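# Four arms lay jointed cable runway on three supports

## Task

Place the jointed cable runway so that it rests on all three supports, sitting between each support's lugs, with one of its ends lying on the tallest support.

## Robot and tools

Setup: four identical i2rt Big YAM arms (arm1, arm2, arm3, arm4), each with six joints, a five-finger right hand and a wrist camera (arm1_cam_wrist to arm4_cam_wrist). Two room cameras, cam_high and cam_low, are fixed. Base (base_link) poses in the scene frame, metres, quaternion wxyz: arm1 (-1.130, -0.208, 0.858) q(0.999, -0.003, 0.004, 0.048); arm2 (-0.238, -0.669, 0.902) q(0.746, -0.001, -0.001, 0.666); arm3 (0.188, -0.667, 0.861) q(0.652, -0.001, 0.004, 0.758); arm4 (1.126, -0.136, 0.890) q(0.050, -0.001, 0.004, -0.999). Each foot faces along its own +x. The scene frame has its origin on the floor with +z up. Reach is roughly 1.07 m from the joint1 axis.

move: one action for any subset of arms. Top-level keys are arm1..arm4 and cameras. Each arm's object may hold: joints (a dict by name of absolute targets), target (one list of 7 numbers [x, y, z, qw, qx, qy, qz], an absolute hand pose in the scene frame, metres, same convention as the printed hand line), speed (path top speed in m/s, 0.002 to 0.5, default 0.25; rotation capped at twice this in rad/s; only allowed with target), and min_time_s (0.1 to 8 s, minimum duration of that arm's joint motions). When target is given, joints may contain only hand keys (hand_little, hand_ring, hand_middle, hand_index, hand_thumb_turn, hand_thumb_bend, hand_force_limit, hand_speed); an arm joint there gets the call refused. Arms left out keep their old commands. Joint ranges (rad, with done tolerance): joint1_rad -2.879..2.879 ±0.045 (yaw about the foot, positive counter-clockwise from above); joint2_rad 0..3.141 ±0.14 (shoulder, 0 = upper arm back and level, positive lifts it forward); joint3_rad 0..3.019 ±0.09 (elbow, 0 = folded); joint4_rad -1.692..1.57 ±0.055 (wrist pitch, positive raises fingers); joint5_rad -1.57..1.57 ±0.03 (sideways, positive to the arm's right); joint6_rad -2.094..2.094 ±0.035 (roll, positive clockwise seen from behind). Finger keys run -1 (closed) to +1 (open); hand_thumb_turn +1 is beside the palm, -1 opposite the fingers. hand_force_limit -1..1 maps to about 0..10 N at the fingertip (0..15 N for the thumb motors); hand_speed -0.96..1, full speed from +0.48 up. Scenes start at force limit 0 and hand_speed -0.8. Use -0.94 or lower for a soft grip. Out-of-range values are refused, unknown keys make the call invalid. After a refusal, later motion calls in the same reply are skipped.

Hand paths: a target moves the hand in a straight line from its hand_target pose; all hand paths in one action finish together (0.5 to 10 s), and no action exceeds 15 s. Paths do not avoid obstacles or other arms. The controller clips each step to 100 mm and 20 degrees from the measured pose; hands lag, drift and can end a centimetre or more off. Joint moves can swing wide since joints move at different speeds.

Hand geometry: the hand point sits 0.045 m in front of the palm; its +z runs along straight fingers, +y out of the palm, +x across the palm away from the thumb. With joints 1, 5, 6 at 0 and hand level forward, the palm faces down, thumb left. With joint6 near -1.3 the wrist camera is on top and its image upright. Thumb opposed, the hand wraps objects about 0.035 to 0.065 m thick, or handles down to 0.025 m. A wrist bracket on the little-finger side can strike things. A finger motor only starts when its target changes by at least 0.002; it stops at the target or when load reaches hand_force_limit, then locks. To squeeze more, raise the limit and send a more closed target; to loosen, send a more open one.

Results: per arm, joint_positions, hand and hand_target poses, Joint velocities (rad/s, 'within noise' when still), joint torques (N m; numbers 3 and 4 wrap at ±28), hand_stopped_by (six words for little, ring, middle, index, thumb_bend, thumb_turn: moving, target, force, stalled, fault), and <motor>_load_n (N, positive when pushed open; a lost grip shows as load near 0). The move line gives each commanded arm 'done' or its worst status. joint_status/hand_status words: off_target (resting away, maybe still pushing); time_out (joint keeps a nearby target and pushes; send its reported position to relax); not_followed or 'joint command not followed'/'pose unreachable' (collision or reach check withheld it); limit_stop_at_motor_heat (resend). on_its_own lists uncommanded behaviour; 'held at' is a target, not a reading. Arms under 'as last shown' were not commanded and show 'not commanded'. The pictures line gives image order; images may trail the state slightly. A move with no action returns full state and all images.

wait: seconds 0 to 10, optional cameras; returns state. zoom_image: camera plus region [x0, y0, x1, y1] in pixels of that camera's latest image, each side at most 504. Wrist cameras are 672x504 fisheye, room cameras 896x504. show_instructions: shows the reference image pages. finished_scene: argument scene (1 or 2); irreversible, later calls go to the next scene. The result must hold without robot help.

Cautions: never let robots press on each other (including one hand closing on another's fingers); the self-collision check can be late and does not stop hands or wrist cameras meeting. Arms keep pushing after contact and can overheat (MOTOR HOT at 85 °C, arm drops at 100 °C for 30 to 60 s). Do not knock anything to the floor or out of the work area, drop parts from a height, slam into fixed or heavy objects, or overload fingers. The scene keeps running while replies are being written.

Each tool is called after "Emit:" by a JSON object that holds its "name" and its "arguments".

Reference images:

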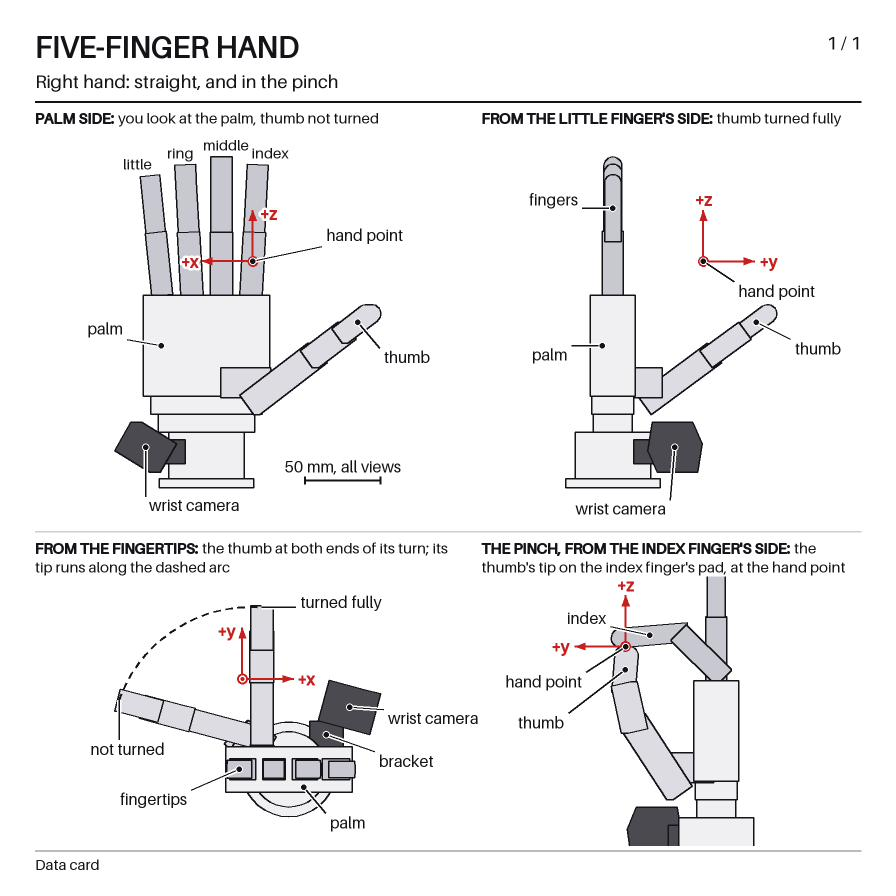

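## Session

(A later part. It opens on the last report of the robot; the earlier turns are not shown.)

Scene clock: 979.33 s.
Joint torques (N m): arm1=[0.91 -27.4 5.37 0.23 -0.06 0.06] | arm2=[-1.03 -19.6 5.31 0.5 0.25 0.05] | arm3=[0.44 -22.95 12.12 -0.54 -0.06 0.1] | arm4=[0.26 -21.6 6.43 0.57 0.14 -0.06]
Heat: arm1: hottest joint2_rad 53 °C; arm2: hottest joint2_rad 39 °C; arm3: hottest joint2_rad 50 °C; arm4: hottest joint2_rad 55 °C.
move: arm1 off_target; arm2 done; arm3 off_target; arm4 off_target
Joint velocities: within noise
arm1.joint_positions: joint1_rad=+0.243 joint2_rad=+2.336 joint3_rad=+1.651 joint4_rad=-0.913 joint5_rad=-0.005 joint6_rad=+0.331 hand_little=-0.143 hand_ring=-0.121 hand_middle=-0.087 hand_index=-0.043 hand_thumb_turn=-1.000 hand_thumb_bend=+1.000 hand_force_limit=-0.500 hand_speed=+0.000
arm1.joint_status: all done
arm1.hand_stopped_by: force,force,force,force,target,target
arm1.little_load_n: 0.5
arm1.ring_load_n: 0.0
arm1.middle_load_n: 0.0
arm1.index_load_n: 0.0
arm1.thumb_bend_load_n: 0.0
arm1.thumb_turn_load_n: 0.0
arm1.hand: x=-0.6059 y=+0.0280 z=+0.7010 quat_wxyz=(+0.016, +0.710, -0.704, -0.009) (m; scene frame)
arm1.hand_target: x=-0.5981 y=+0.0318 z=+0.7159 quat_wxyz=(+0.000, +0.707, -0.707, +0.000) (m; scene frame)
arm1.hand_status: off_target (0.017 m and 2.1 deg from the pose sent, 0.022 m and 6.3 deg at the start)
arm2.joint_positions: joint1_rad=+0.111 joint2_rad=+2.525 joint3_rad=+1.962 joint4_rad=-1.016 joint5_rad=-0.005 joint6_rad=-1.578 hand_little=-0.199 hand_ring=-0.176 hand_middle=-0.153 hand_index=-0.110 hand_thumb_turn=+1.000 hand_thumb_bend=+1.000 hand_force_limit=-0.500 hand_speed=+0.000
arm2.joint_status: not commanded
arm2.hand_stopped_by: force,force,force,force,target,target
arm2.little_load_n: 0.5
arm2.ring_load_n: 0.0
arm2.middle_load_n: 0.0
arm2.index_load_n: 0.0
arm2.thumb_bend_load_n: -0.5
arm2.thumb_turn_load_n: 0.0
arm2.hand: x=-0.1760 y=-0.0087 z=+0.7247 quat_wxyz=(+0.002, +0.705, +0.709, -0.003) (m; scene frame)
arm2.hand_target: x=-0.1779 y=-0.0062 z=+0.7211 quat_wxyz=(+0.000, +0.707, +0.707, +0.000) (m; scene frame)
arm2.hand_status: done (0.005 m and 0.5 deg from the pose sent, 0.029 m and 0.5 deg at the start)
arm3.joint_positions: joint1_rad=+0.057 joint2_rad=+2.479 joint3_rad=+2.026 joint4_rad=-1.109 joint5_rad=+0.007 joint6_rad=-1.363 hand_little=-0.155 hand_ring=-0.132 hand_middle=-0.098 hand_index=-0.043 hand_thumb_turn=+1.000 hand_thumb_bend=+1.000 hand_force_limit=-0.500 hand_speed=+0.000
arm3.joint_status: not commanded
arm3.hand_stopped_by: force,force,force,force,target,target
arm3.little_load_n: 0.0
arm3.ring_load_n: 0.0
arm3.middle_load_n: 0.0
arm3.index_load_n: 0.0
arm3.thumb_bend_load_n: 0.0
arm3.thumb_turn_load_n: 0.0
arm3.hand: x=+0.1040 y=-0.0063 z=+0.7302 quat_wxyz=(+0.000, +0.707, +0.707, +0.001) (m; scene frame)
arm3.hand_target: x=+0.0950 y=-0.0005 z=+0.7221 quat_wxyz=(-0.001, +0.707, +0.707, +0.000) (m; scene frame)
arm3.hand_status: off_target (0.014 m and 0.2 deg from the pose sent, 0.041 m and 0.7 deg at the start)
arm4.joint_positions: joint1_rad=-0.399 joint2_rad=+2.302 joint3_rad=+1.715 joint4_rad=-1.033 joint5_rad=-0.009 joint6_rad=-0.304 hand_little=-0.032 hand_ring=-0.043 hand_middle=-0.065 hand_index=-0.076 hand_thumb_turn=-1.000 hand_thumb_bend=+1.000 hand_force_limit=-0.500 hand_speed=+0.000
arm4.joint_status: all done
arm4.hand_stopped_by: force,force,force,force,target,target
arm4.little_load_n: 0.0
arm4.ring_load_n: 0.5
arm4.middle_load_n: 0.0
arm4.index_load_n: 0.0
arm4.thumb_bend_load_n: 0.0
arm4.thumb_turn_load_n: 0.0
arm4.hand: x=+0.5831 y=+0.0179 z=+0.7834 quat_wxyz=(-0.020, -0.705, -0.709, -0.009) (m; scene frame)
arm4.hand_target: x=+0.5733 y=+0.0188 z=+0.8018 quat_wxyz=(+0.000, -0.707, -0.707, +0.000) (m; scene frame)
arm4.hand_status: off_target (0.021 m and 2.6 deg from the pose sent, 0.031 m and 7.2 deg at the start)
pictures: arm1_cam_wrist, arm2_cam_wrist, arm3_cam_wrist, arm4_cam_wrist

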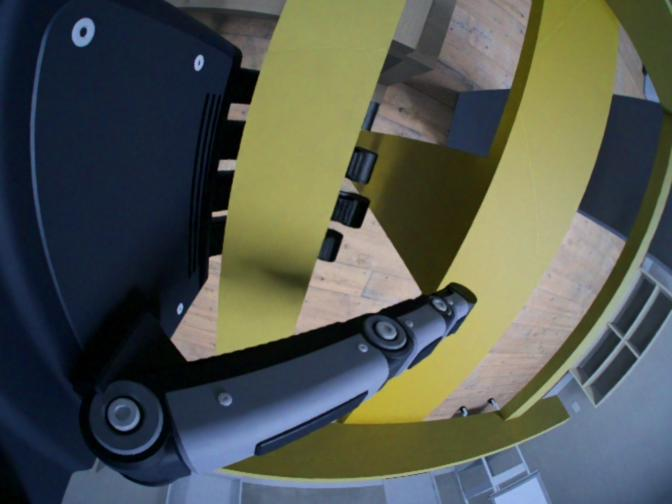

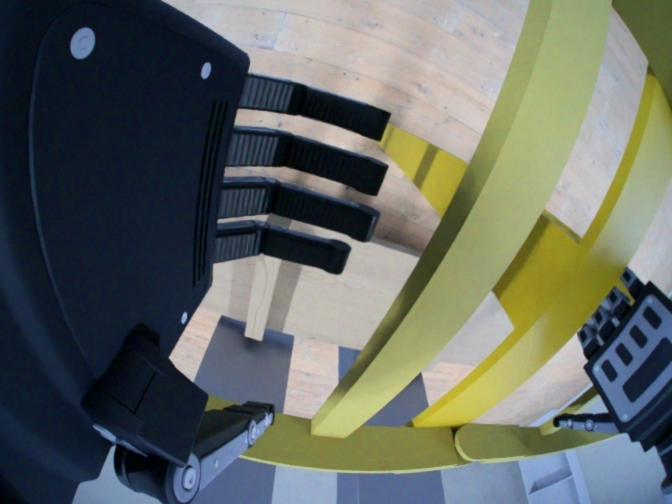

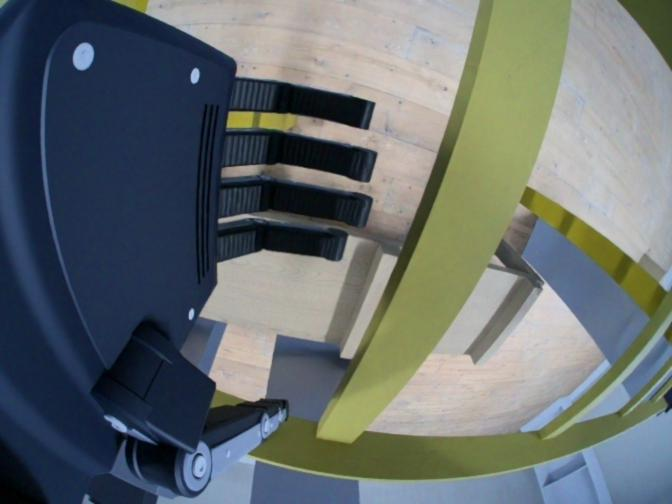

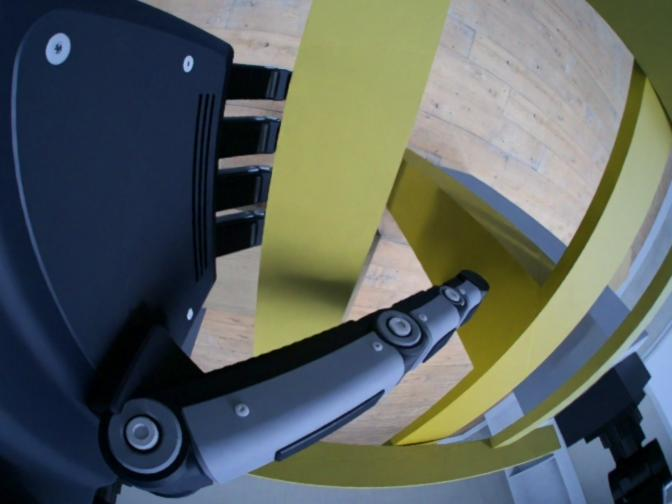

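Emit:
{"name": "move", "arguments": {"arm1": {"target": [-0.580, 0.032, 0.732, 0, 0.7071, -0.7071, 0], "speed": 0.05}, "arm2": {"target": [-0.185, -0.006, 0.80, 0, 0.7071, 0.7071, 0], "speed": 0.1}, "arm3": {"target": [0.088, 0.000, 0.81, 0, 0.7071, 0.7071, 0], "speed": 0.1}, "arm4": {"target": [0.556, 0.019, 0.818, 0, 0.7071, 0.7071, 0], "speed": 0.05}, "cameras": ["arm1_cam_wrist", "arm2_cam_wrist", "arm3_cam_wrist", "arm4_cam_wrist"]}}

Scene clock: 988.53 s.
Joint torques (N m): arm1=[-0.62 -27.34 9.52 -0.7 -0.03 -0.05] | arm2=[0.03 -21.54 5.5 -0.46 0.24 0] | arm3=[0.32 -24.76 12.31 -0.53 -0.1 0.07] | arm4=[0.79 -20.66 11.04 -0.24 0.11 -0.05]
Heat: arm1: hottest joint2_rad 52 °C; arm2: hottest joint2_rad 39 °C; arm3: hottest joint2_rad 49 °C; arm4: hottest joint2_rad 55 °C.
move: arm1 off_target; arm2 off_target; arm3 off_target; arm4 off_target
Joint velocities: within noise
arm1.joint_positions: joint1_rad=+0.243 joint2_rad=+2.336 joint3_rad=+1.670 joint4_rad=-0.952 joint5_rad=-0.005 joint6_rad=+0.331 hand_little=-0.143 hand_ring=-0.121 hand_middle=-0.087 hand_index=-0.043 hand_thumb_turn=-1.000 hand_thumb_bend=+1.000 hand_force_limit=-0.500 hand_speed=+0.000
arm1.joint_status: not commanded
arm1.hand_stopped_by: force,force,force,force,target,target
arm1.little_load_n: 0.0
arm1.ring_load_n: 0.0
arm1.middle_load_n: 0.0
arm1.index_load_n: 0.0
arm1.thumb_bend_load_n: 0.0
arm1.thumb_turn_load_n: 0.0
arm1.hand: x=-0.6065 y=+0.0278 z=+0.7079 quat_wxyz=(+0.025, +0.709, -0.704, -0.013) (m; scene frame)
arm1.hand_target: x=-0.5811 y=+0.0314 z=+0.7324 quat_wxyz=(+0.000, +0.707, -0.707, +0.000) (m; scene frame)
arm1.hand_status: off_target (0.036 m and 3.2 deg from the pose sent, 0.041 m and 2.1 deg at the start)
arm2.joint_positions: joint1_rad=+0.115 joint2_rad=+2.443 joint3_rad=+1.962 joint4_rad=-1.112 joint5_rad=-0.005 joint6_rad=-1.569 hand_little=-0.199 hand_ring=-0.176 hand_middle=-0.153 hand_index=-0.110 hand_thumb_turn=+1.000 hand_thumb_bend=+1.000 hand_force_limit=-0.500 hand_speed=+0.000
arm2.joint_status: not commanded
arm2.hand_stopped_by: force,force,force,force,target,target
arm2.little_load_n: 0.0
arm2.ring_load_n: 0.0
arm2.middle_load_n: 0.0
arm2.index_load_n: 0.0
arm2.thumb_bend_load_n: 0.0
arm2.thumb_turn_load_n: 0.0
arm2.hand: x=-0.1789 y=-0.0117 z=+0.7803 quat_wxyz=(+0.007, +0.707, +0.707, -0.008) (m; scene frame)
arm2.hand_target: x=-0.1850 y=-0.0062 z=+0.7996 quat_wxyz=(+0.000, +0.707, +0.707, +0.000) (m; scene frame)
arm2.hand_status: off_target (0.021 m and 1.2 deg from the pose sent, 0.076 m and 0.5 deg at the start)
arm3.joint_positions: joint1_rad=+0.062 joint2_rad=+2.398 joint3_rad=+2.071 joint4_rad=-1.258 joint5_rad=+0.007 joint6_rad=-1.353 hand_little=-0.155 hand_ring=-0.132 hand_middle=-0.098 hand_index=-0.043 hand_thumb_turn=+1.000 hand_thumb_bend=+1.000 hand_force_limit=-0.500 hand_speed=+0.000
arm3.joint_status: not commanded
arm3.hand_stopped_by: force,force,force,force,target,target
arm3.little_load_n: 0.0
arm3.ring_load_n: 0.0
arm3.middle_load_n: 0.0
arm3.index_load_n: 0.0
arm3.thumb_bend_load_n: 0.0
arm3.thumb_turn_load_n: 0.0
arm3.hand: x=+0.1019 y=-0.0100 z=+0.8027 quat_wxyz=(+0.010, +0.709, +0.705, -0.005) (m; scene frame)
arm3.hand_target: x=+0.0881 y=-0.0007 z=+0.8100 quat_wxyz=(+0.000, +0.707, +0.707, +0.000) (m; scene frame)
arm3.hand_status: off_target (0.019 m and 1.3 deg from the pose sent, 0.082 m and 0.2 deg at the start)
arm4.joint_positions: joint1_rad=-0.399 joint2_rad=+2.302 joint3_rad=+1.738 joint4_rad=-1.074 joint5_rad=-0.009 joint6_rad=-0.298 hand_little=-0.032 hand_ring=-0.043 hand_middle=-0.065 hand_index=-0.076 hand_thumb_turn=-1.000 hand_thumb_bend=+1.000 hand_force_limit=-0.500 hand_speed=+0.000
arm4.joint_status: not commanded
arm4.hand_stopped_by: force,force,force,force,target,target
arm4.little_load_n: 0.0
arm4.ring_load_n: 0.0
arm4.middle_load_n: 0.0
arm4.index_load_n: 0.0
arm4.thumb_bend_load_n: 0.0
arm4.thumb_turn_load_n: 0.0
arm4.hand: x=+0.5830 y=+0.0174 z=+0.7921 quat_wxyz=(-0.028, -0.707, -0.707, -0.013) (m; scene frame)
arm4.hand_target: x=+0.5573 y=+0.0185 z=+0.8186 quat_wxyz=(+0.000, -0.707, -0.707, +0.001) (m; scene frame)
arm4.hand_status: off_target (0.037 m and 3.6 deg from the pose sent, 0.044 m and 2.6 deg at the start)
pictures: arm1_cam_wrist, arm2_cam_wrist, arm3_cam_wrist, arm4_cam_wrist

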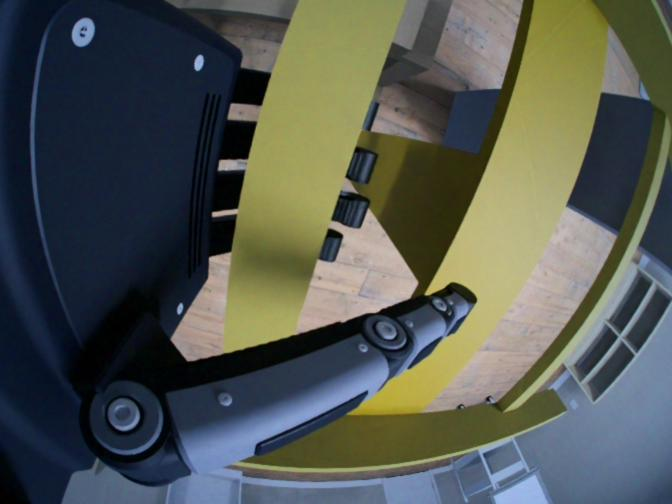

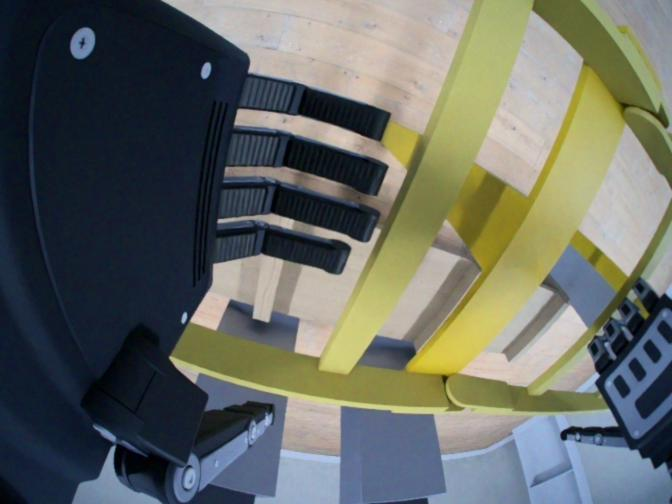

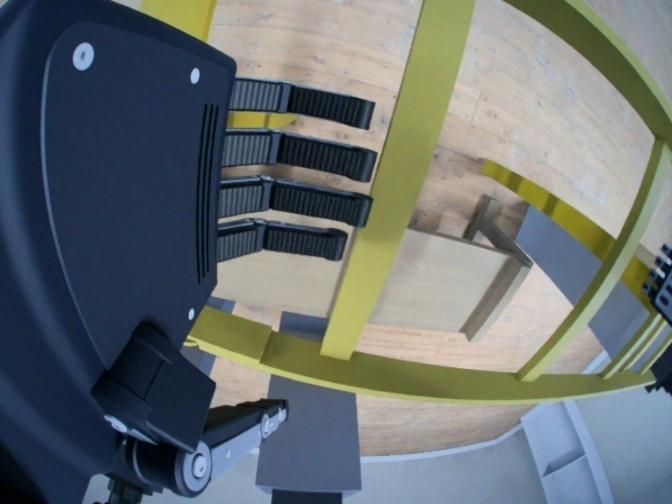

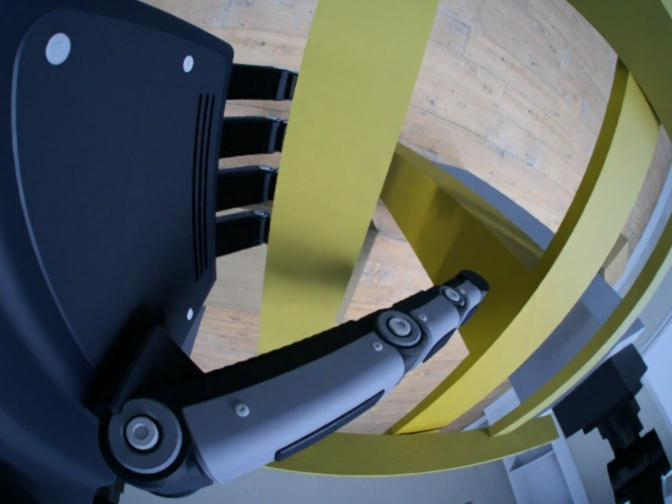

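Emit:
{"name": "move", "arguments": {"arm1": {"target": [-0.568, 0.034, 0.744, 0, 0.7071, -0.7071, 0], "speed": 0.05}, "arm2": {"target": [-0.185, -0.006, 0.93, 0, 0.7071, 0.7071, 0], "speed": 0.15}, "arm3": {"target": [0.094, 0.000, 0.93, 0, 0.7071, 0.7071, 0], "speed": 0.15}, "arm4": {"target": [0.545, 0.019, 0.83, 0, 0.7071, 0.7071, 0], "speed": 0.05}, "cameras": ["arm1_cam_wrist", "arm4_cam_wrist", "cam_low"]}}

Scene clock: 997.20 s.
Joint torques (N m): arm1=[-0.21 -25.93 9.94 -0.8 0 -0.07] | arm2=[-0.26 -21.71 9.59 -0.31 0.23 0.05] | arm3=[-0.38 -24.94 13.48 -0.49 -0.09 0.01] | arm4=[1.03 -20.01 11.51 -0.24 0.11 -0.05]
Heat: arm1: hottest joint2_rad 51 °C; arm2: hottest joint2_rad 40 °C; arm3: hottest joint2_rad 49 °C; arm4: hottest joint2_rad 55 °C.
move: arm1 off_target; arm2 off_target; arm3 off_target; arm4 off_target
Joint velocities: within noise
arm1.joint_positions: joint1_rad=+0.240 joint2_rad=+2.336 joint3_rad=+1.725 joint4_rad=-1.000 joint5_rad=-0.005 joint6_rad=+0.331 hand_little=-0.143 hand_ring=-0.121 hand_middle=-0.087 hand_index=-0.043 hand_thumb_turn=-1.000 hand_thumb_bend=+1.000 hand_force_limit=-0.500 hand_speed=+0.000
arm1.joint_status: not commanded
arm1.hand_stopped_by: force,force,force,force,target,target
arm1.little_load_n: 0.0
arm1.ring_load_n: 0.5
arm1.middle_load_n: 0.0
arm1.index_load_n: 0.0
arm1.thumb_bend_load_n: 0.0
arm1.thumb_turn_load_n: 0.0
arm1.hand: x=-0.5921 y=+0.0310 z=+0.7241 quat_wxyz=(+0.022, +0.708, -0.705, -0.011) (m; scene frame)
arm1.hand_target: x=-0.5688 y=+0.0336 z=+0.7445 quat_wxyz=(+0.000, +0.707, -0.707, +0.000) (m; scene frame)
arm1.hand_status: off_target (0.031 m and 2.8 deg from the pose sent, 0.053 m and 3.2 deg at the start)
arm2.joint_positions: joint1_rad=+0.115 joint2_rad=+2.301 joint3_rad=+2.016 joint4_rad=-1.352 joint5_rad=-0.005 joint6_rad=-1.569 hand_little=-0.199 hand_ring=-0.176 hand_middle=-0.153 hand_index=-0.110 hand_thumb_turn=+1.000 hand_thumb_bend=+1.000 hand_force_limit=-0.500 hand_speed=+0.000
arm2.joint_status: not commanded
arm2.hand_stopped_by: force,force,force,force,target,target
arm2.little_load_n: 0.0
arm2.ring_load_n: 0.5
arm2.middle_load_n: 0.0
arm2.index_load_n: 0.0
arm2.thumb_bend_load_n: 0.0
arm2.thumb_turn_load_n: 0.0
arm2.hand: x=-0.1792 y=-0.0263 z=+0.8963 quat_wxyz=(+0.023, +0.707, +0.706, -0.024) (m; scene frame)
arm2.hand_target: x=-0.1851 y=-0.0076 z=+0.9303 quat_wxyz=(+0.000, +0.707, +0.707, +0.000) (m; scene frame)
arm2.hand_status: off_target (0.040 m and 3.8 deg from the pose sent, 0.150 m and 1.2 deg at the start)
arm3.joint_positions: joint1_rad=+0.062 joint2_rad=+2.311 joint3_rad=+2.227 joint4_rad=-1.506 joint5_rad=+0.007 joint6_rad=-1.353 hand_little=-0.155 hand_ring=-0.132 hand_middle=-0.098 hand_index=-0.043 hand_thumb_turn=+1.000 hand_thumb_bend=+1.000 hand_force_limit=-0.500 hand_speed=+0.000
arm3.joint_status: not commanded
arm3.hand_stopped_by: force,force,force,force,target,target
arm3.little_load_n: 0.0
arm3.ring_load_n: 0.5
arm3.middle_load_n: 0.0
arm3.index_load_n: 0.0
arm3.thumb_bend_load_n: -0.5
arm3.thumb_turn_load_n: 0.0
arm3.hand: x=+0.1025 y=-0.0104 z=+0.9211 quat_wxyz=(+0.012, +0.709, +0.705, -0.006) (m; scene frame)
arm3.hand_target: x=+0.0941 y=-0.0006 z=+0.9300 quat_wxyz=(+0.000, +0.707, +0.707, +0.000) (m; scene frame)
arm3.hand_status: off_target (0.016 m and 1.5 deg from the pose sent, 0.128 m and 1.3 deg at the start)
arm4.joint_positions: joint1_rad=-0.396 joint2_rad=+2.302 joint3_rad=+1.793 joint4_rad=-1.119 joint5_rad=-0.009 joint6_rad=-0.294 hand_little=-0.032 hand_ring=-0.043 hand_middle=-0.065 hand_index=-0.076 hand_thumb_turn=-1.000 hand_thumb_bend=+1.000 hand_force_limit=-0.500 hand_speed=+0.000
arm4.joint_status: not commanded
arm4.hand_stopped_by: force,force,force,force,target,target
arm4.little_load_n: 0.0
arm4.ring_load_n: 0.0
arm4.middle_load_n: 0.0
arm4.index_load_n: 0.0
arm4.thumb_bend_load_n: -0.5
arm4.thumb_turn_load_n: 0.0
arm4.hand: x=+0.5696 y=+0.0195 z=+0.8095 quat_wxyz=(-0.024, -0.707, -0.706, -0.011) (m; scene frame)
arm4.hand_target: x=+0.5460 y=+0.0185 z=+0.8305 quat_wxyz=(+0.000, -0.707, -0.707, +0.001) (m; scene frame)
arm4.hand_status: off_target (0.032 m and 3.0 deg from the pose sent, 0.054 m and 3.6 deg at the start)
pictures: arm1_cam_wrist, arm4_cam_wrist, cam_low

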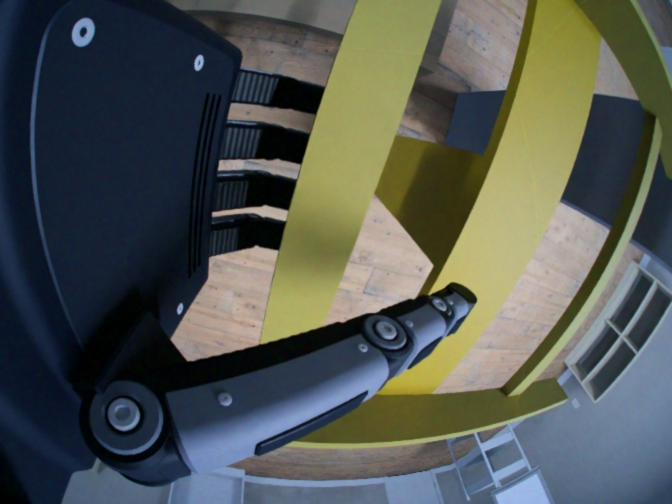

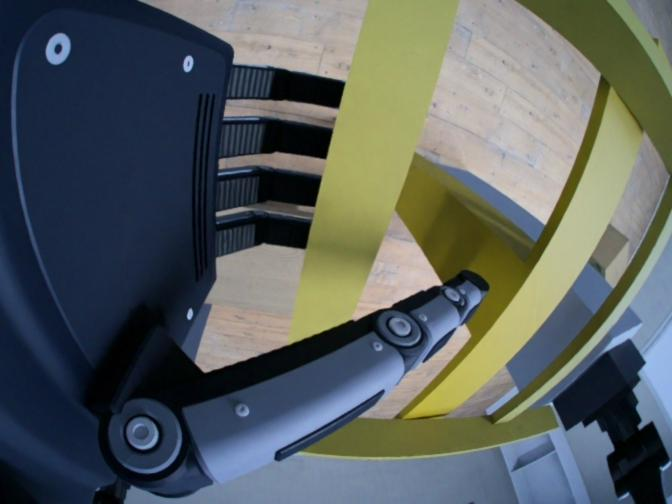

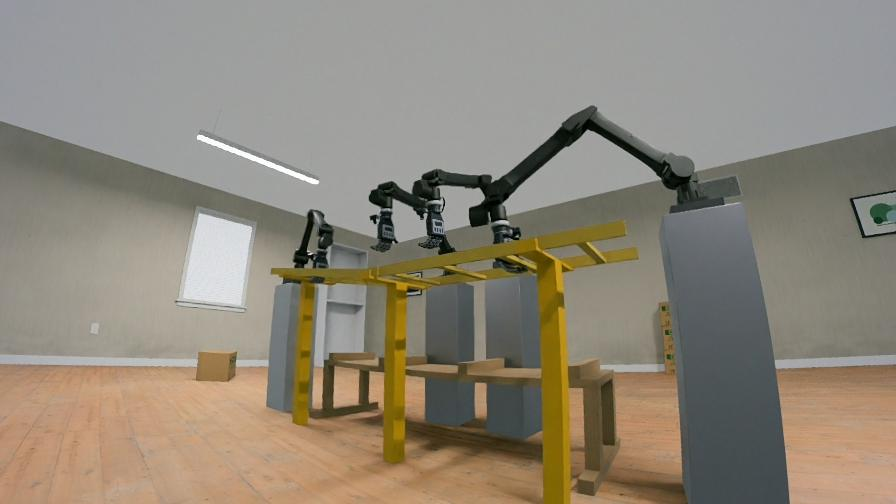

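Emit:
{"name": "move", "arguments": {"arm1": {"target": [-0.548, 0.034, 0.734, 0, 0.7071, -0.7071, 0], "speed": 0.05, "joints": {"hand_thumb_turn": 1, "hand_speed": -0.2}}, "arm4": {"target": [0.522, 0.019, 0.82, 0, 0.7071, 0.7071, 0], "speed": 0.05, "joints": {"hand_thumb_turn": 1, "hand_speed": -0.2}}, "cameras": ["arm1_cam_wrist", "arm4_cam_wrist", "cam_low"]}}

Scene clock: 1003.50 s.
Joint torques (N m): arm1=[-0.56 -23.94 10.43 -0.69 -0.07 -0.15] | arm2=[0.15 -21.66 9.43 -0.42 0.2 0] | arm3=[0.62 -24.76 13.38 -0.58 -0.08 0.01] | arm4=[1.08 -18.73 11.92 -0.17 0.11 -0.07]
Heat: arm1: hottest joint2_rad 51 °C; arm2: hottest joint2_rad 40 °C; arm3: hottest joint2_rad 48 °C; arm4: hottest joint2_rad 55 °C.
move: arm1 off_target; arm4 off_target
Joint velocities: within noise
arm1.joint_positions: joint1_rad=+0.230 joint2_rad=+2.362 joint3_rad=+1.813 joint4_rad=-1.028 joint5_rad=-0.005 joint6_rad=+0.327 hand_little=-0.143 hand_ring=-0.121 hand_middle=-0.087 hand_index=-0.043 hand_thumb_turn=+1.000 hand_thumb_bend=+1.000 hand_force_limit=-0.500 hand_speed=-0.200
arm1.joint_status: all done
arm1.hand_stopped_by: force,force,force,force,target,target
arm1.little_load_n: 0.0
arm1.ring_load_n: 0.0
arm1.middle_load_n: 0.0
arm1.index_load_n: 0.0
arm1.thumb_bend_load_n: -0.5
arm1.thumb_turn_load_n: 0.5
arm1.hand: x=-0.5628 y=+0.0343 z=+0.7342 quat_wxyz=(+0.006, +0.706, -0.708, -0.004) (m; scene frame)
arm1.hand_target: x=-0.5484 y=+0.0337 z=+0.7343 quat_wxyz=(+0.000, +0.707, -0.707, +0.000) (m; scene frame)
arm1.hand_status: off_target (0.015 m and 0.8 deg from the pose sent, 0.045 m and 2.8 deg at the start)
arm2, arm3: as last shown
arm2.ring_load_n: 0.0
arm2.middle_load_n: 0.5
arm3.ring_load_n: 0.0
arm3.thumb_bend_load_n: 0.0
arm3.hand_target: x=+0.0941 y=-0.0006 z=+0.9300 quat_wxyz=(-0.001, +0.707, +0.707, +0.000) (m; scene frame)
arm4.joint_positions: joint1_rad=-0.387 joint2_rad=+2.350 joint3_rad=+1.900 joint4_rad=-1.154 joint5_rad=-0.009 joint6_rad=-0.283 hand_little=-0.032 hand_ring=-0.043 hand_middle=-0.065 hand_index=-0.076 hand_thumb_turn=+1.000 hand_thumb_bend=+1.000 hand_force_limit=-0.500 hand_speed=-0.200
arm4.joint_status: all done
arm4.hand_stopped_by: force,force,force,force,target,target
arm4.little_load_n: 0.0
arm4.ring_load_n: 0.0
arm4.middle_load_n: 0.0
arm4.index_load_n: 0.0
arm4.thumb_bend_load_n: 0.0
arm4.thumb_turn_load_n: 0.0
arm4.hand: x=+0.5412 y=+0.0215 z=+0.8132 quat_wxyz=(-0.013, -0.708, -0.706, -0.005) (m; scene frame)
arm4.hand_target: x=+0.5227 y=+0.0188 z=+0.8204 quat_wxyz=(+0.000, -0.707, -0.707, +0.001) (m; scene frame)
arm4.hand_status: off_target (0.021 m and 1.6 deg from the pose sent, 0.049 m and 3.0 deg at the start)
pictures: arm1_cam_wrist, arm4_cam_wrist, cam_low

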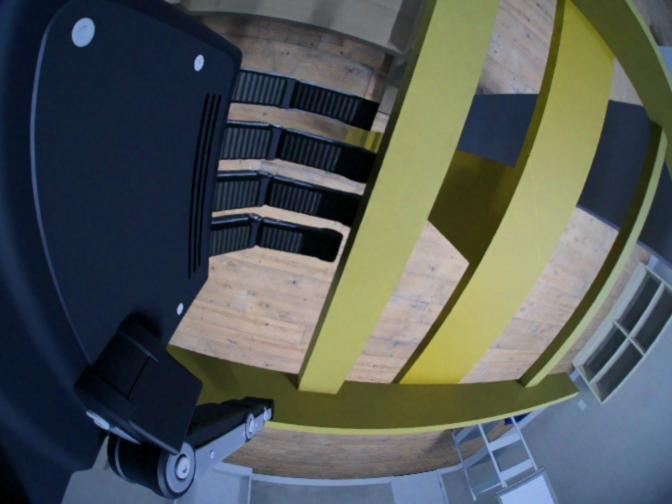

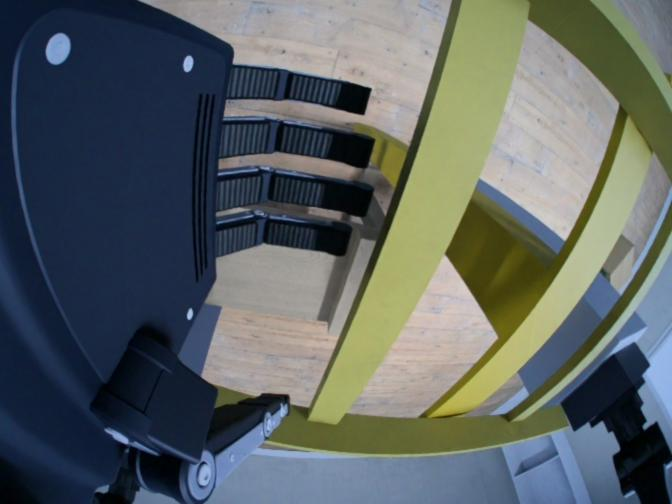

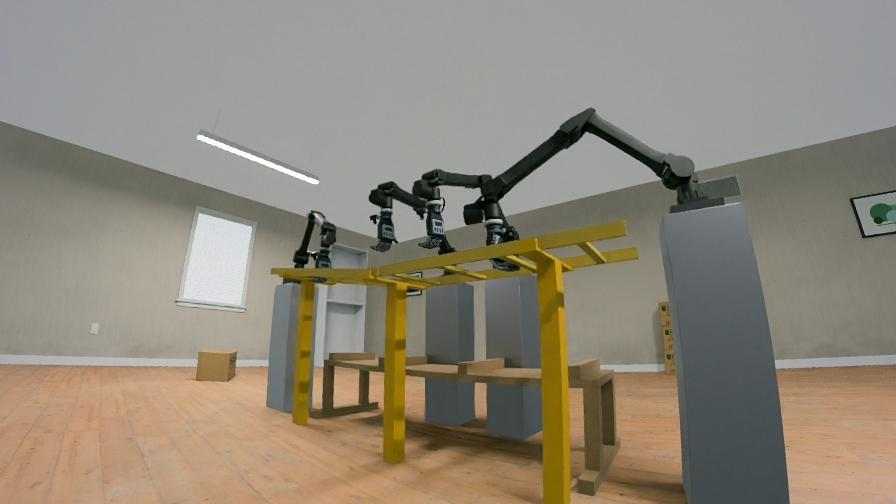

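Emit:
{"name": "move", "arguments": {"arm1": {"target": [-0.522, 0.034, 0.728, 0, 0.7071, -0.7071, 0], "speed": 0.06}, "arm4": {"target": [0.500, 0.019, 0.818, 0, 0.7071, 0.7071, 0], "speed": 0.06}, "cameras": ["arm1_cam_wrist", "arm4_cam_wrist"]}}

Scene clock: 1009.10 s.
Joint torques (N m): arm1=[-0.91 -24.94 10.81 -0.76 -0.07 -0.15] | arm2=[0.67 -22.18 9.61 -0.47 0.21 0] | arm3=[0.21 -24.59 13.49 -0.61 -0.07 0.03] | arm4=[1.08 -19.08 12.22 -0.13 0.11 -0.05]
Heat: arm1: hottest joint2_rad 51 °C; arm2: hottest joint2_rad 41 °C; arm3: hottest joint2_rad 48 °C; arm4: hottest joint2_rad 54 °C.
move: arm1 off_target; arm4 off_target
Joint velocities: within noise
arm1.joint_positions: joint1_rad=+0.217 joint2_rad=+2.435 joint3_rad=+1.941 joint4_rad=-1.083 joint5_rad=-0.005 joint6_rad=+0.316 hand_little=-0.143 hand_ring=-0.121 hand_middle=-0.087 hand_index=-0.043 hand_thumb_turn=+1.000 hand_thumb_bend=+1.000 hand_force_limit=-0.500 hand_speed=-0.200
arm1.joint_status: not commanded
arm1.hand_stopped_by: force,force,force,force,target,target
arm1.little_load_n: 0.0
arm1.ring_load_n: 0.0
arm1.middle_load_n: 0.0
arm1.index_load_n: 0.0
arm1.thumb_bend_load_n: 0.0
arm1.thumb_turn_load_n: 0.0
arm1.hand: x=-0.5363 y=+0.0344 z=+0.7280 quat_wxyz=(+0.006, +0.706, -0.708, -0.004) (m; scene frame)
arm1.hand_target: x=-0.5225 y=+0.0338 z=+0.7282 quat_wxyz=(+0.000, +0.707, -0.707, +0.000) (m; scene frame)
arm1.hand_status: off_target (0.014 m and 0.9 deg from the pose sent, 0.041 m and 0.8 deg at the start)
arm2, arm3: as last shown
arm2.middle_load_n: 0.0
arm3.thumb_bend_load_n: -0.5
arm4.joint_positions: joint1_rad=-0.378 joint2_rad=+2.411 joint3_rad=+2.017 joint4_rad=-1.207 joint5_rad=-0.009 joint6_rad=-0.276 hand_little=-0.032 hand_ring=-0.043 hand_middle=-0.065 hand_index=-0.076 hand_thumb_turn=+1.000 hand_thumb_bend=+1.000 hand_force_limit=-0.500 hand_speed=-0.200
arm4.joint_status: not commanded
arm4.hand_stopped_by: force,force,force,force,target,target
arm4.little_load_n: 0.0
arm4.ring_load_n: 0.0
arm4.middle_load_n: 0.0
arm4.index_load_n: 0.0
arm4.thumb_bend_load_n: 0.0
arm4.thumb_turn_load_n: 0.0
arm4.hand: x=+0.5181 y=+0.0224 z=+0.8130 quat_wxyz=(-0.012, -0.708, -0.707, -0.005) (m; scene frame)
arm4.hand_target: x=+0.5006 y=+0.0187 z=+0.8184 quat_wxyz=(+0.001, -0.707, -0.707, +0.001) (m; scene frame)
arm4.hand_status: off_target (0.019 m and 1.4 deg from the pose sent, 0.042 m and 1.6 deg at the start)
pictures: arm1_cam_wrist, arm4_cam_wrist

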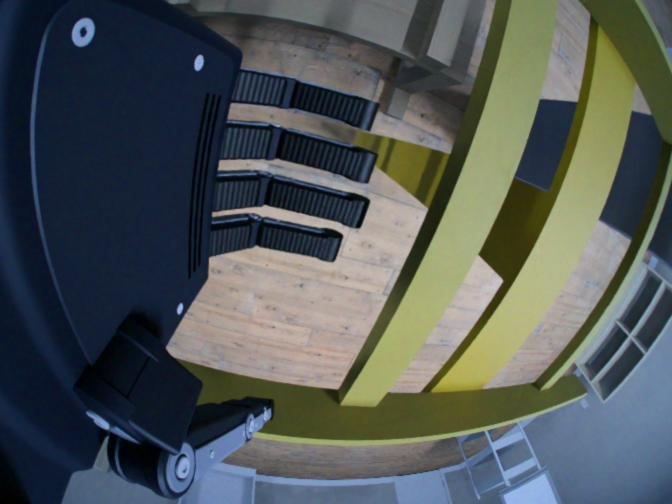

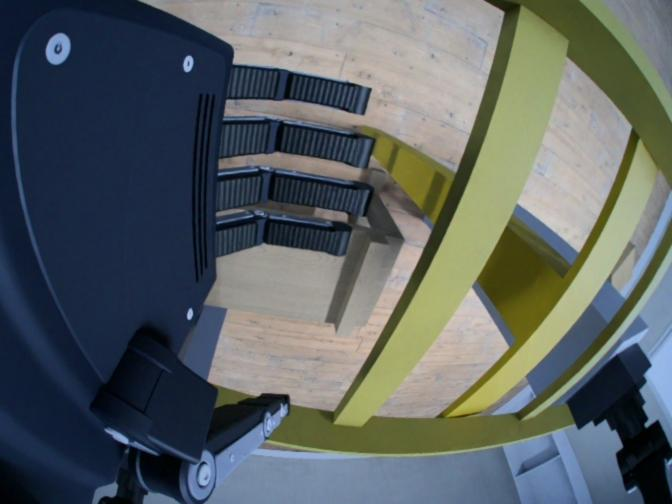

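Emit:
{"name": "move", "arguments": {"arm1": {"target": [-0.515, 0.034, 0.93, 0, 0.7071, -0.7071, 0], "speed": 0.13}, "arm4": {"target": [0.492, 0.019, 0.99, 0, 0.7071, 0.7071, 0], "speed": 0.13}, "cameras": ["all"]}}

Emit:
{"name": "zoom_image", "arguments": {"camera": "cam_low", "region": [260, 230, 440, 310]}}

Emit:
{"name": "zoom_image", "arguments": {"camera": "cam_low", "region": [490, 190, 640, 290]}}

Emit:
{"name": "zoom_image", "arguments": {"camera": "cam_high", "region": [330, 160, 610, 390]}}

Scene clock: 1018.77 s.
Joint torques (N m): arm1=[-0.73 -28.81 12.33 -0.83 -0.03 -0.13] | arm2=[0.03 -21.77 9.42 -0.47 0.23 0.05] | arm3=[0.09 -24.59 13.42 -0.57 -0.08 0.02] | arm4=[1.03 -22.24 13.31 -0.29 0.09 -0.05]
Heat: arm1: hottest joint2_rad 52 °C; arm2: hottest joint2_rad 41 °C; arm3: hottest joint2_rad 47 °C; arm4: hottest joint2_rad 53 °C.
move: arm1 off_target; arm4 off_target
Joint velocities: within noise
arm1.joint_positions: joint1_rad=+0.215 joint2_rad=+2.307 joint3_rad=+2.170 joint4_rad=-1.487 joint5_rad=-0.005 joint6_rad=+0.313 hand_little=-0.143 hand_ring=-0.121 hand_middle=-0.087 hand_index=-0.043 hand_thumb_turn=+1.000 hand_thumb_bend=+1.000 hand_force_limit=-0.500 hand_speed=-0.200
arm1.joint_status: not commanded
arm1.hand_stopped_by: force,force,force,force,target,target
arm1.little_load_n: 0.0
arm1.ring_load_n: 0.0
arm1.middle_load_n: 0.0
arm1.index_load_n: 0.0
arm1.thumb_bend_load_n: 0.0
arm1.thumb_turn_load_n: 0.0
arm1.hand: x=-0.5329 y=+0.0344 z=+0.9007 quat_wxyz=(+0.027, +0.706, -0.708, -0.015) (m; scene frame)
arm1.hand_target: x=-0.5164 y=+0.0334 z=+0.9300 quat_wxyz=(+0.000, +0.707, -0.707, +0.000) (m; scene frame)
arm1.hand_status: off_target (0.034 m and 3.5 deg from the pose sent, 0.203 m and 0.9 deg at the start)
arm2, arm3: as last shown
arm3.thumb_bend_load_n: 0.0
arm4.joint_positions: joint1_rad=-0.377 joint2_rad=+2.368 joint3_rad=+2.327 joint4_rad=-1.599 joint5_rad=-0.009 joint6_rad=-0.275 hand_little=-0.032 hand_ring=-0.043 hand_middle=-0.065 hand_index=-0.076 hand_thumb_turn=+1.000 hand_thumb_bend=+1.000 hand_force_limit=-0.500 hand_speed=-0.200
arm4.joint_status: not commanded
arm4.hand_stopped_by: force,force,force,force,target,target
arm4.little_load_n: 0.0
arm4.ring_load_n: 0.0
arm4.middle_load_n: 0.0
arm4.index_load_n: 0.0
arm4.thumb_bend_load_n: -0.5
arm4.thumb_turn_load_n: 0.0
arm4.hand: x=+0.5091 y=+0.0230 z=+0.9609 quat_wxyz=(-0.029, -0.707, -0.706, -0.014) (m; scene frame)
arm4.hand_target: x=+0.4936 y=+0.0184 z=+0.9901 quat_wxyz=(+0.000, -0.707, -0.707, +0.001) (m; scene frame)
arm4.hand_status: off_target (0.034 m and 3.7 deg from the pose sent, 0.179 m and 1.5 deg at the start)
pictures: arm1_cam_wrist, arm2_cam_wrist, arm3_cam_wrist, arm4_cam_wrist, cam_high, cam_low

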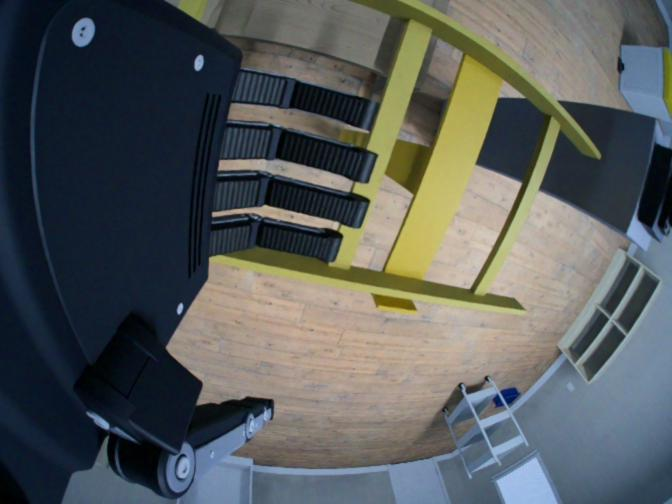

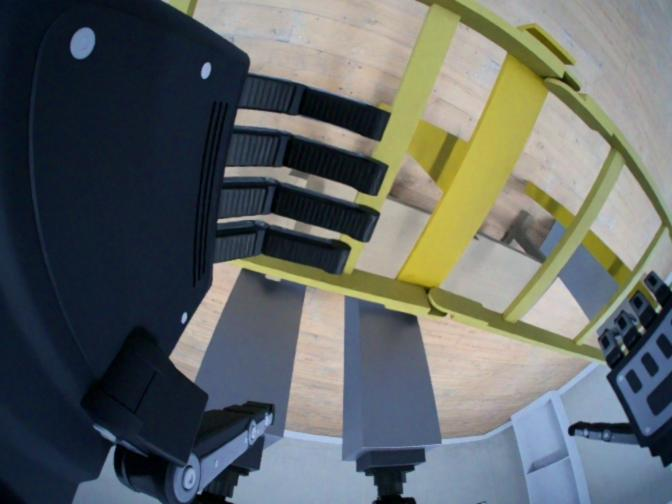

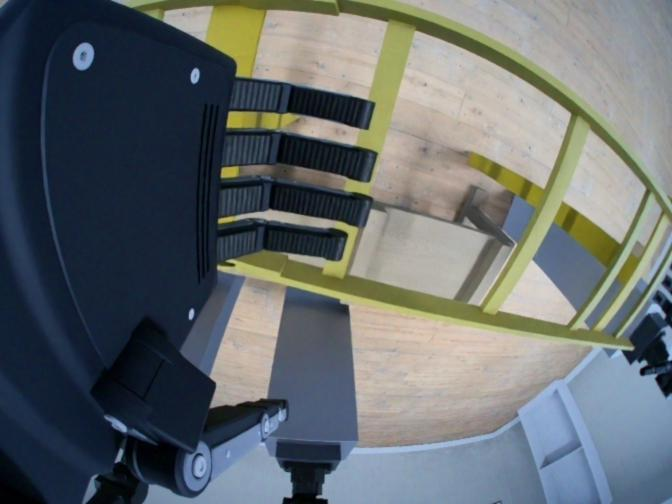

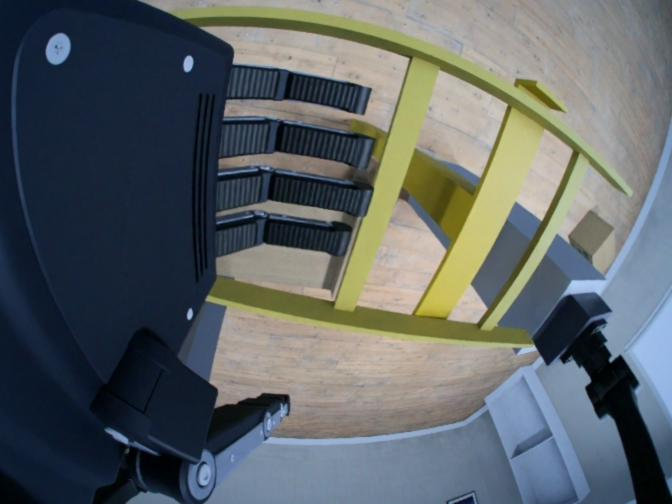

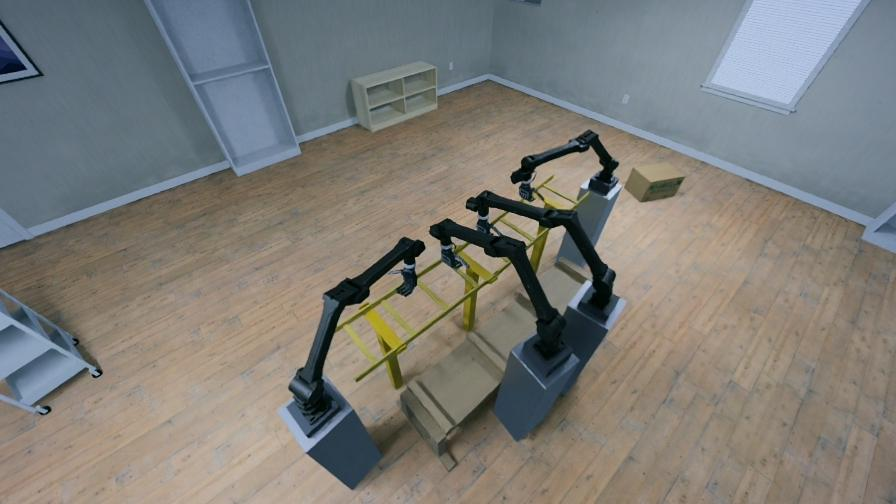

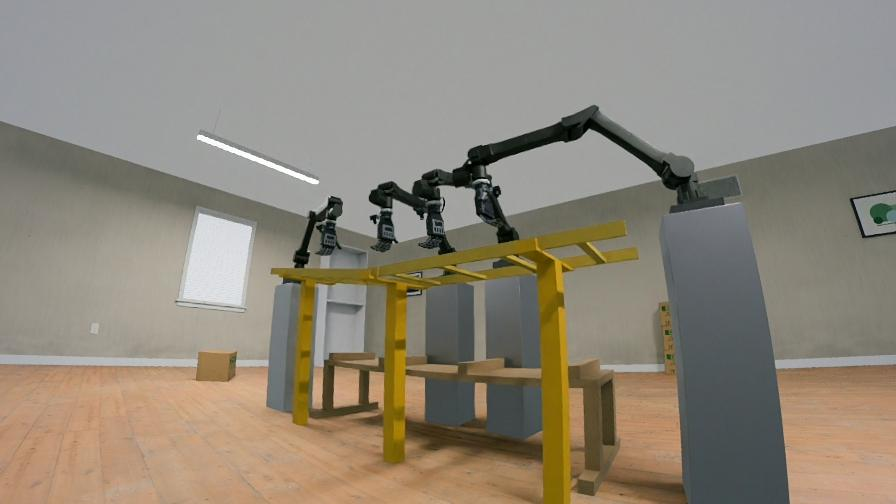

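Scaled by 2.800.

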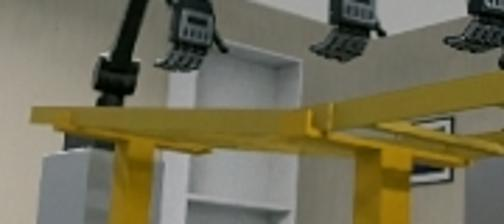

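Scaled by 3.360.

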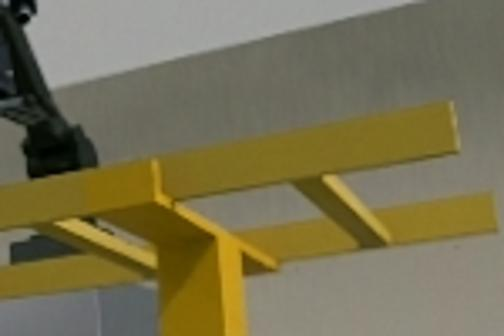

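Scaled by 1.800.

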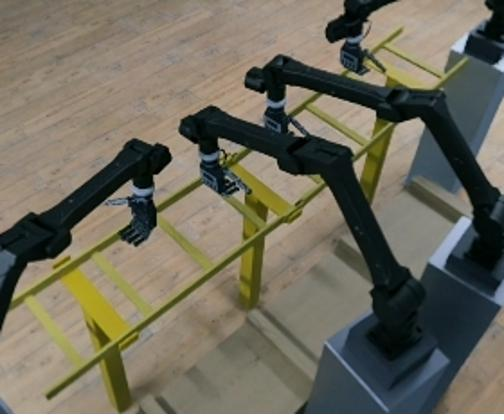

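Emit:
{"name": "zoom_image", "arguments": {"camera": "cam_low", "region": [265, 255, 345, 300]}}

Emit:
{"name": "zoom_image", "arguments": {"camera": "arm4_cam_wrist", "region": [380, 50, 640, 370]}}

Emit:
{"name": "zoom_image", "arguments": {"camera": "cam_high", "region": [510, 165, 600, 250]}}

Emit:
{"name": "zoom_image", "arguments": {"camera": "cam_high", "region": [340, 290, 440, 400]}}

Scaled by 6.300.

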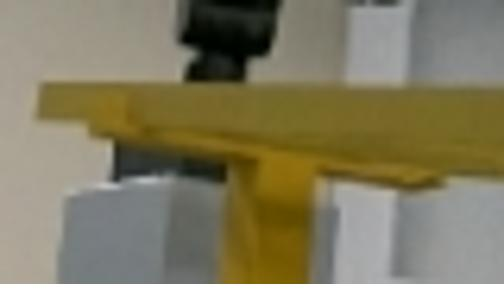

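Scaled by 1.575 from the camera's 672x504 image, which has a finer 960x720 frame.

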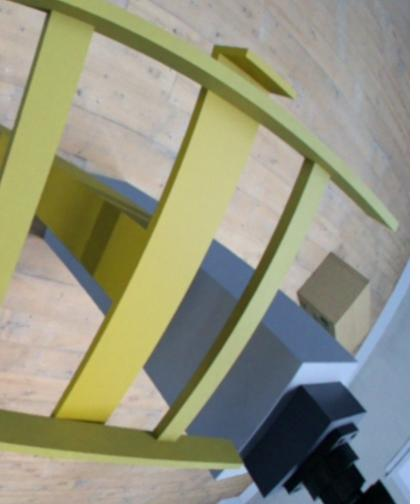

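Scaled by 5.600.

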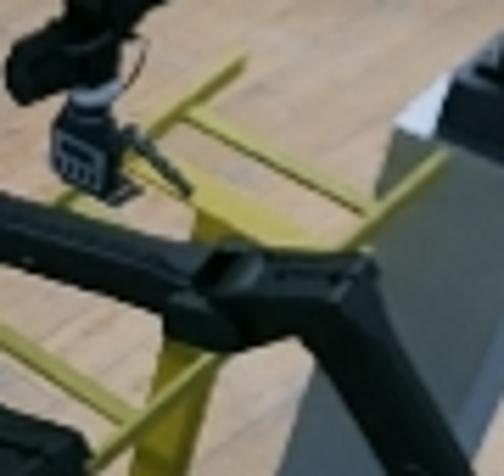

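Scaled by 4.582.

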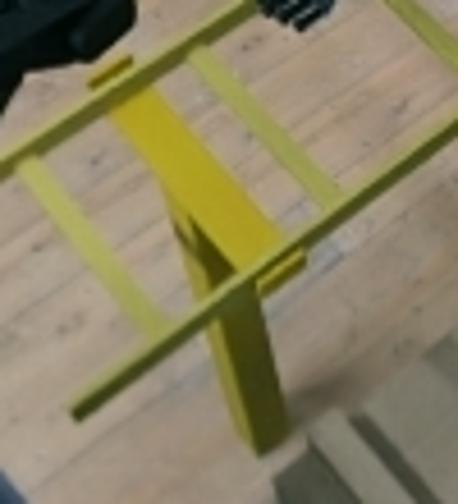

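Emit:
{"name": "finished_scene", "arguments": {"scene": 2}}

The scene is finished: the task was done.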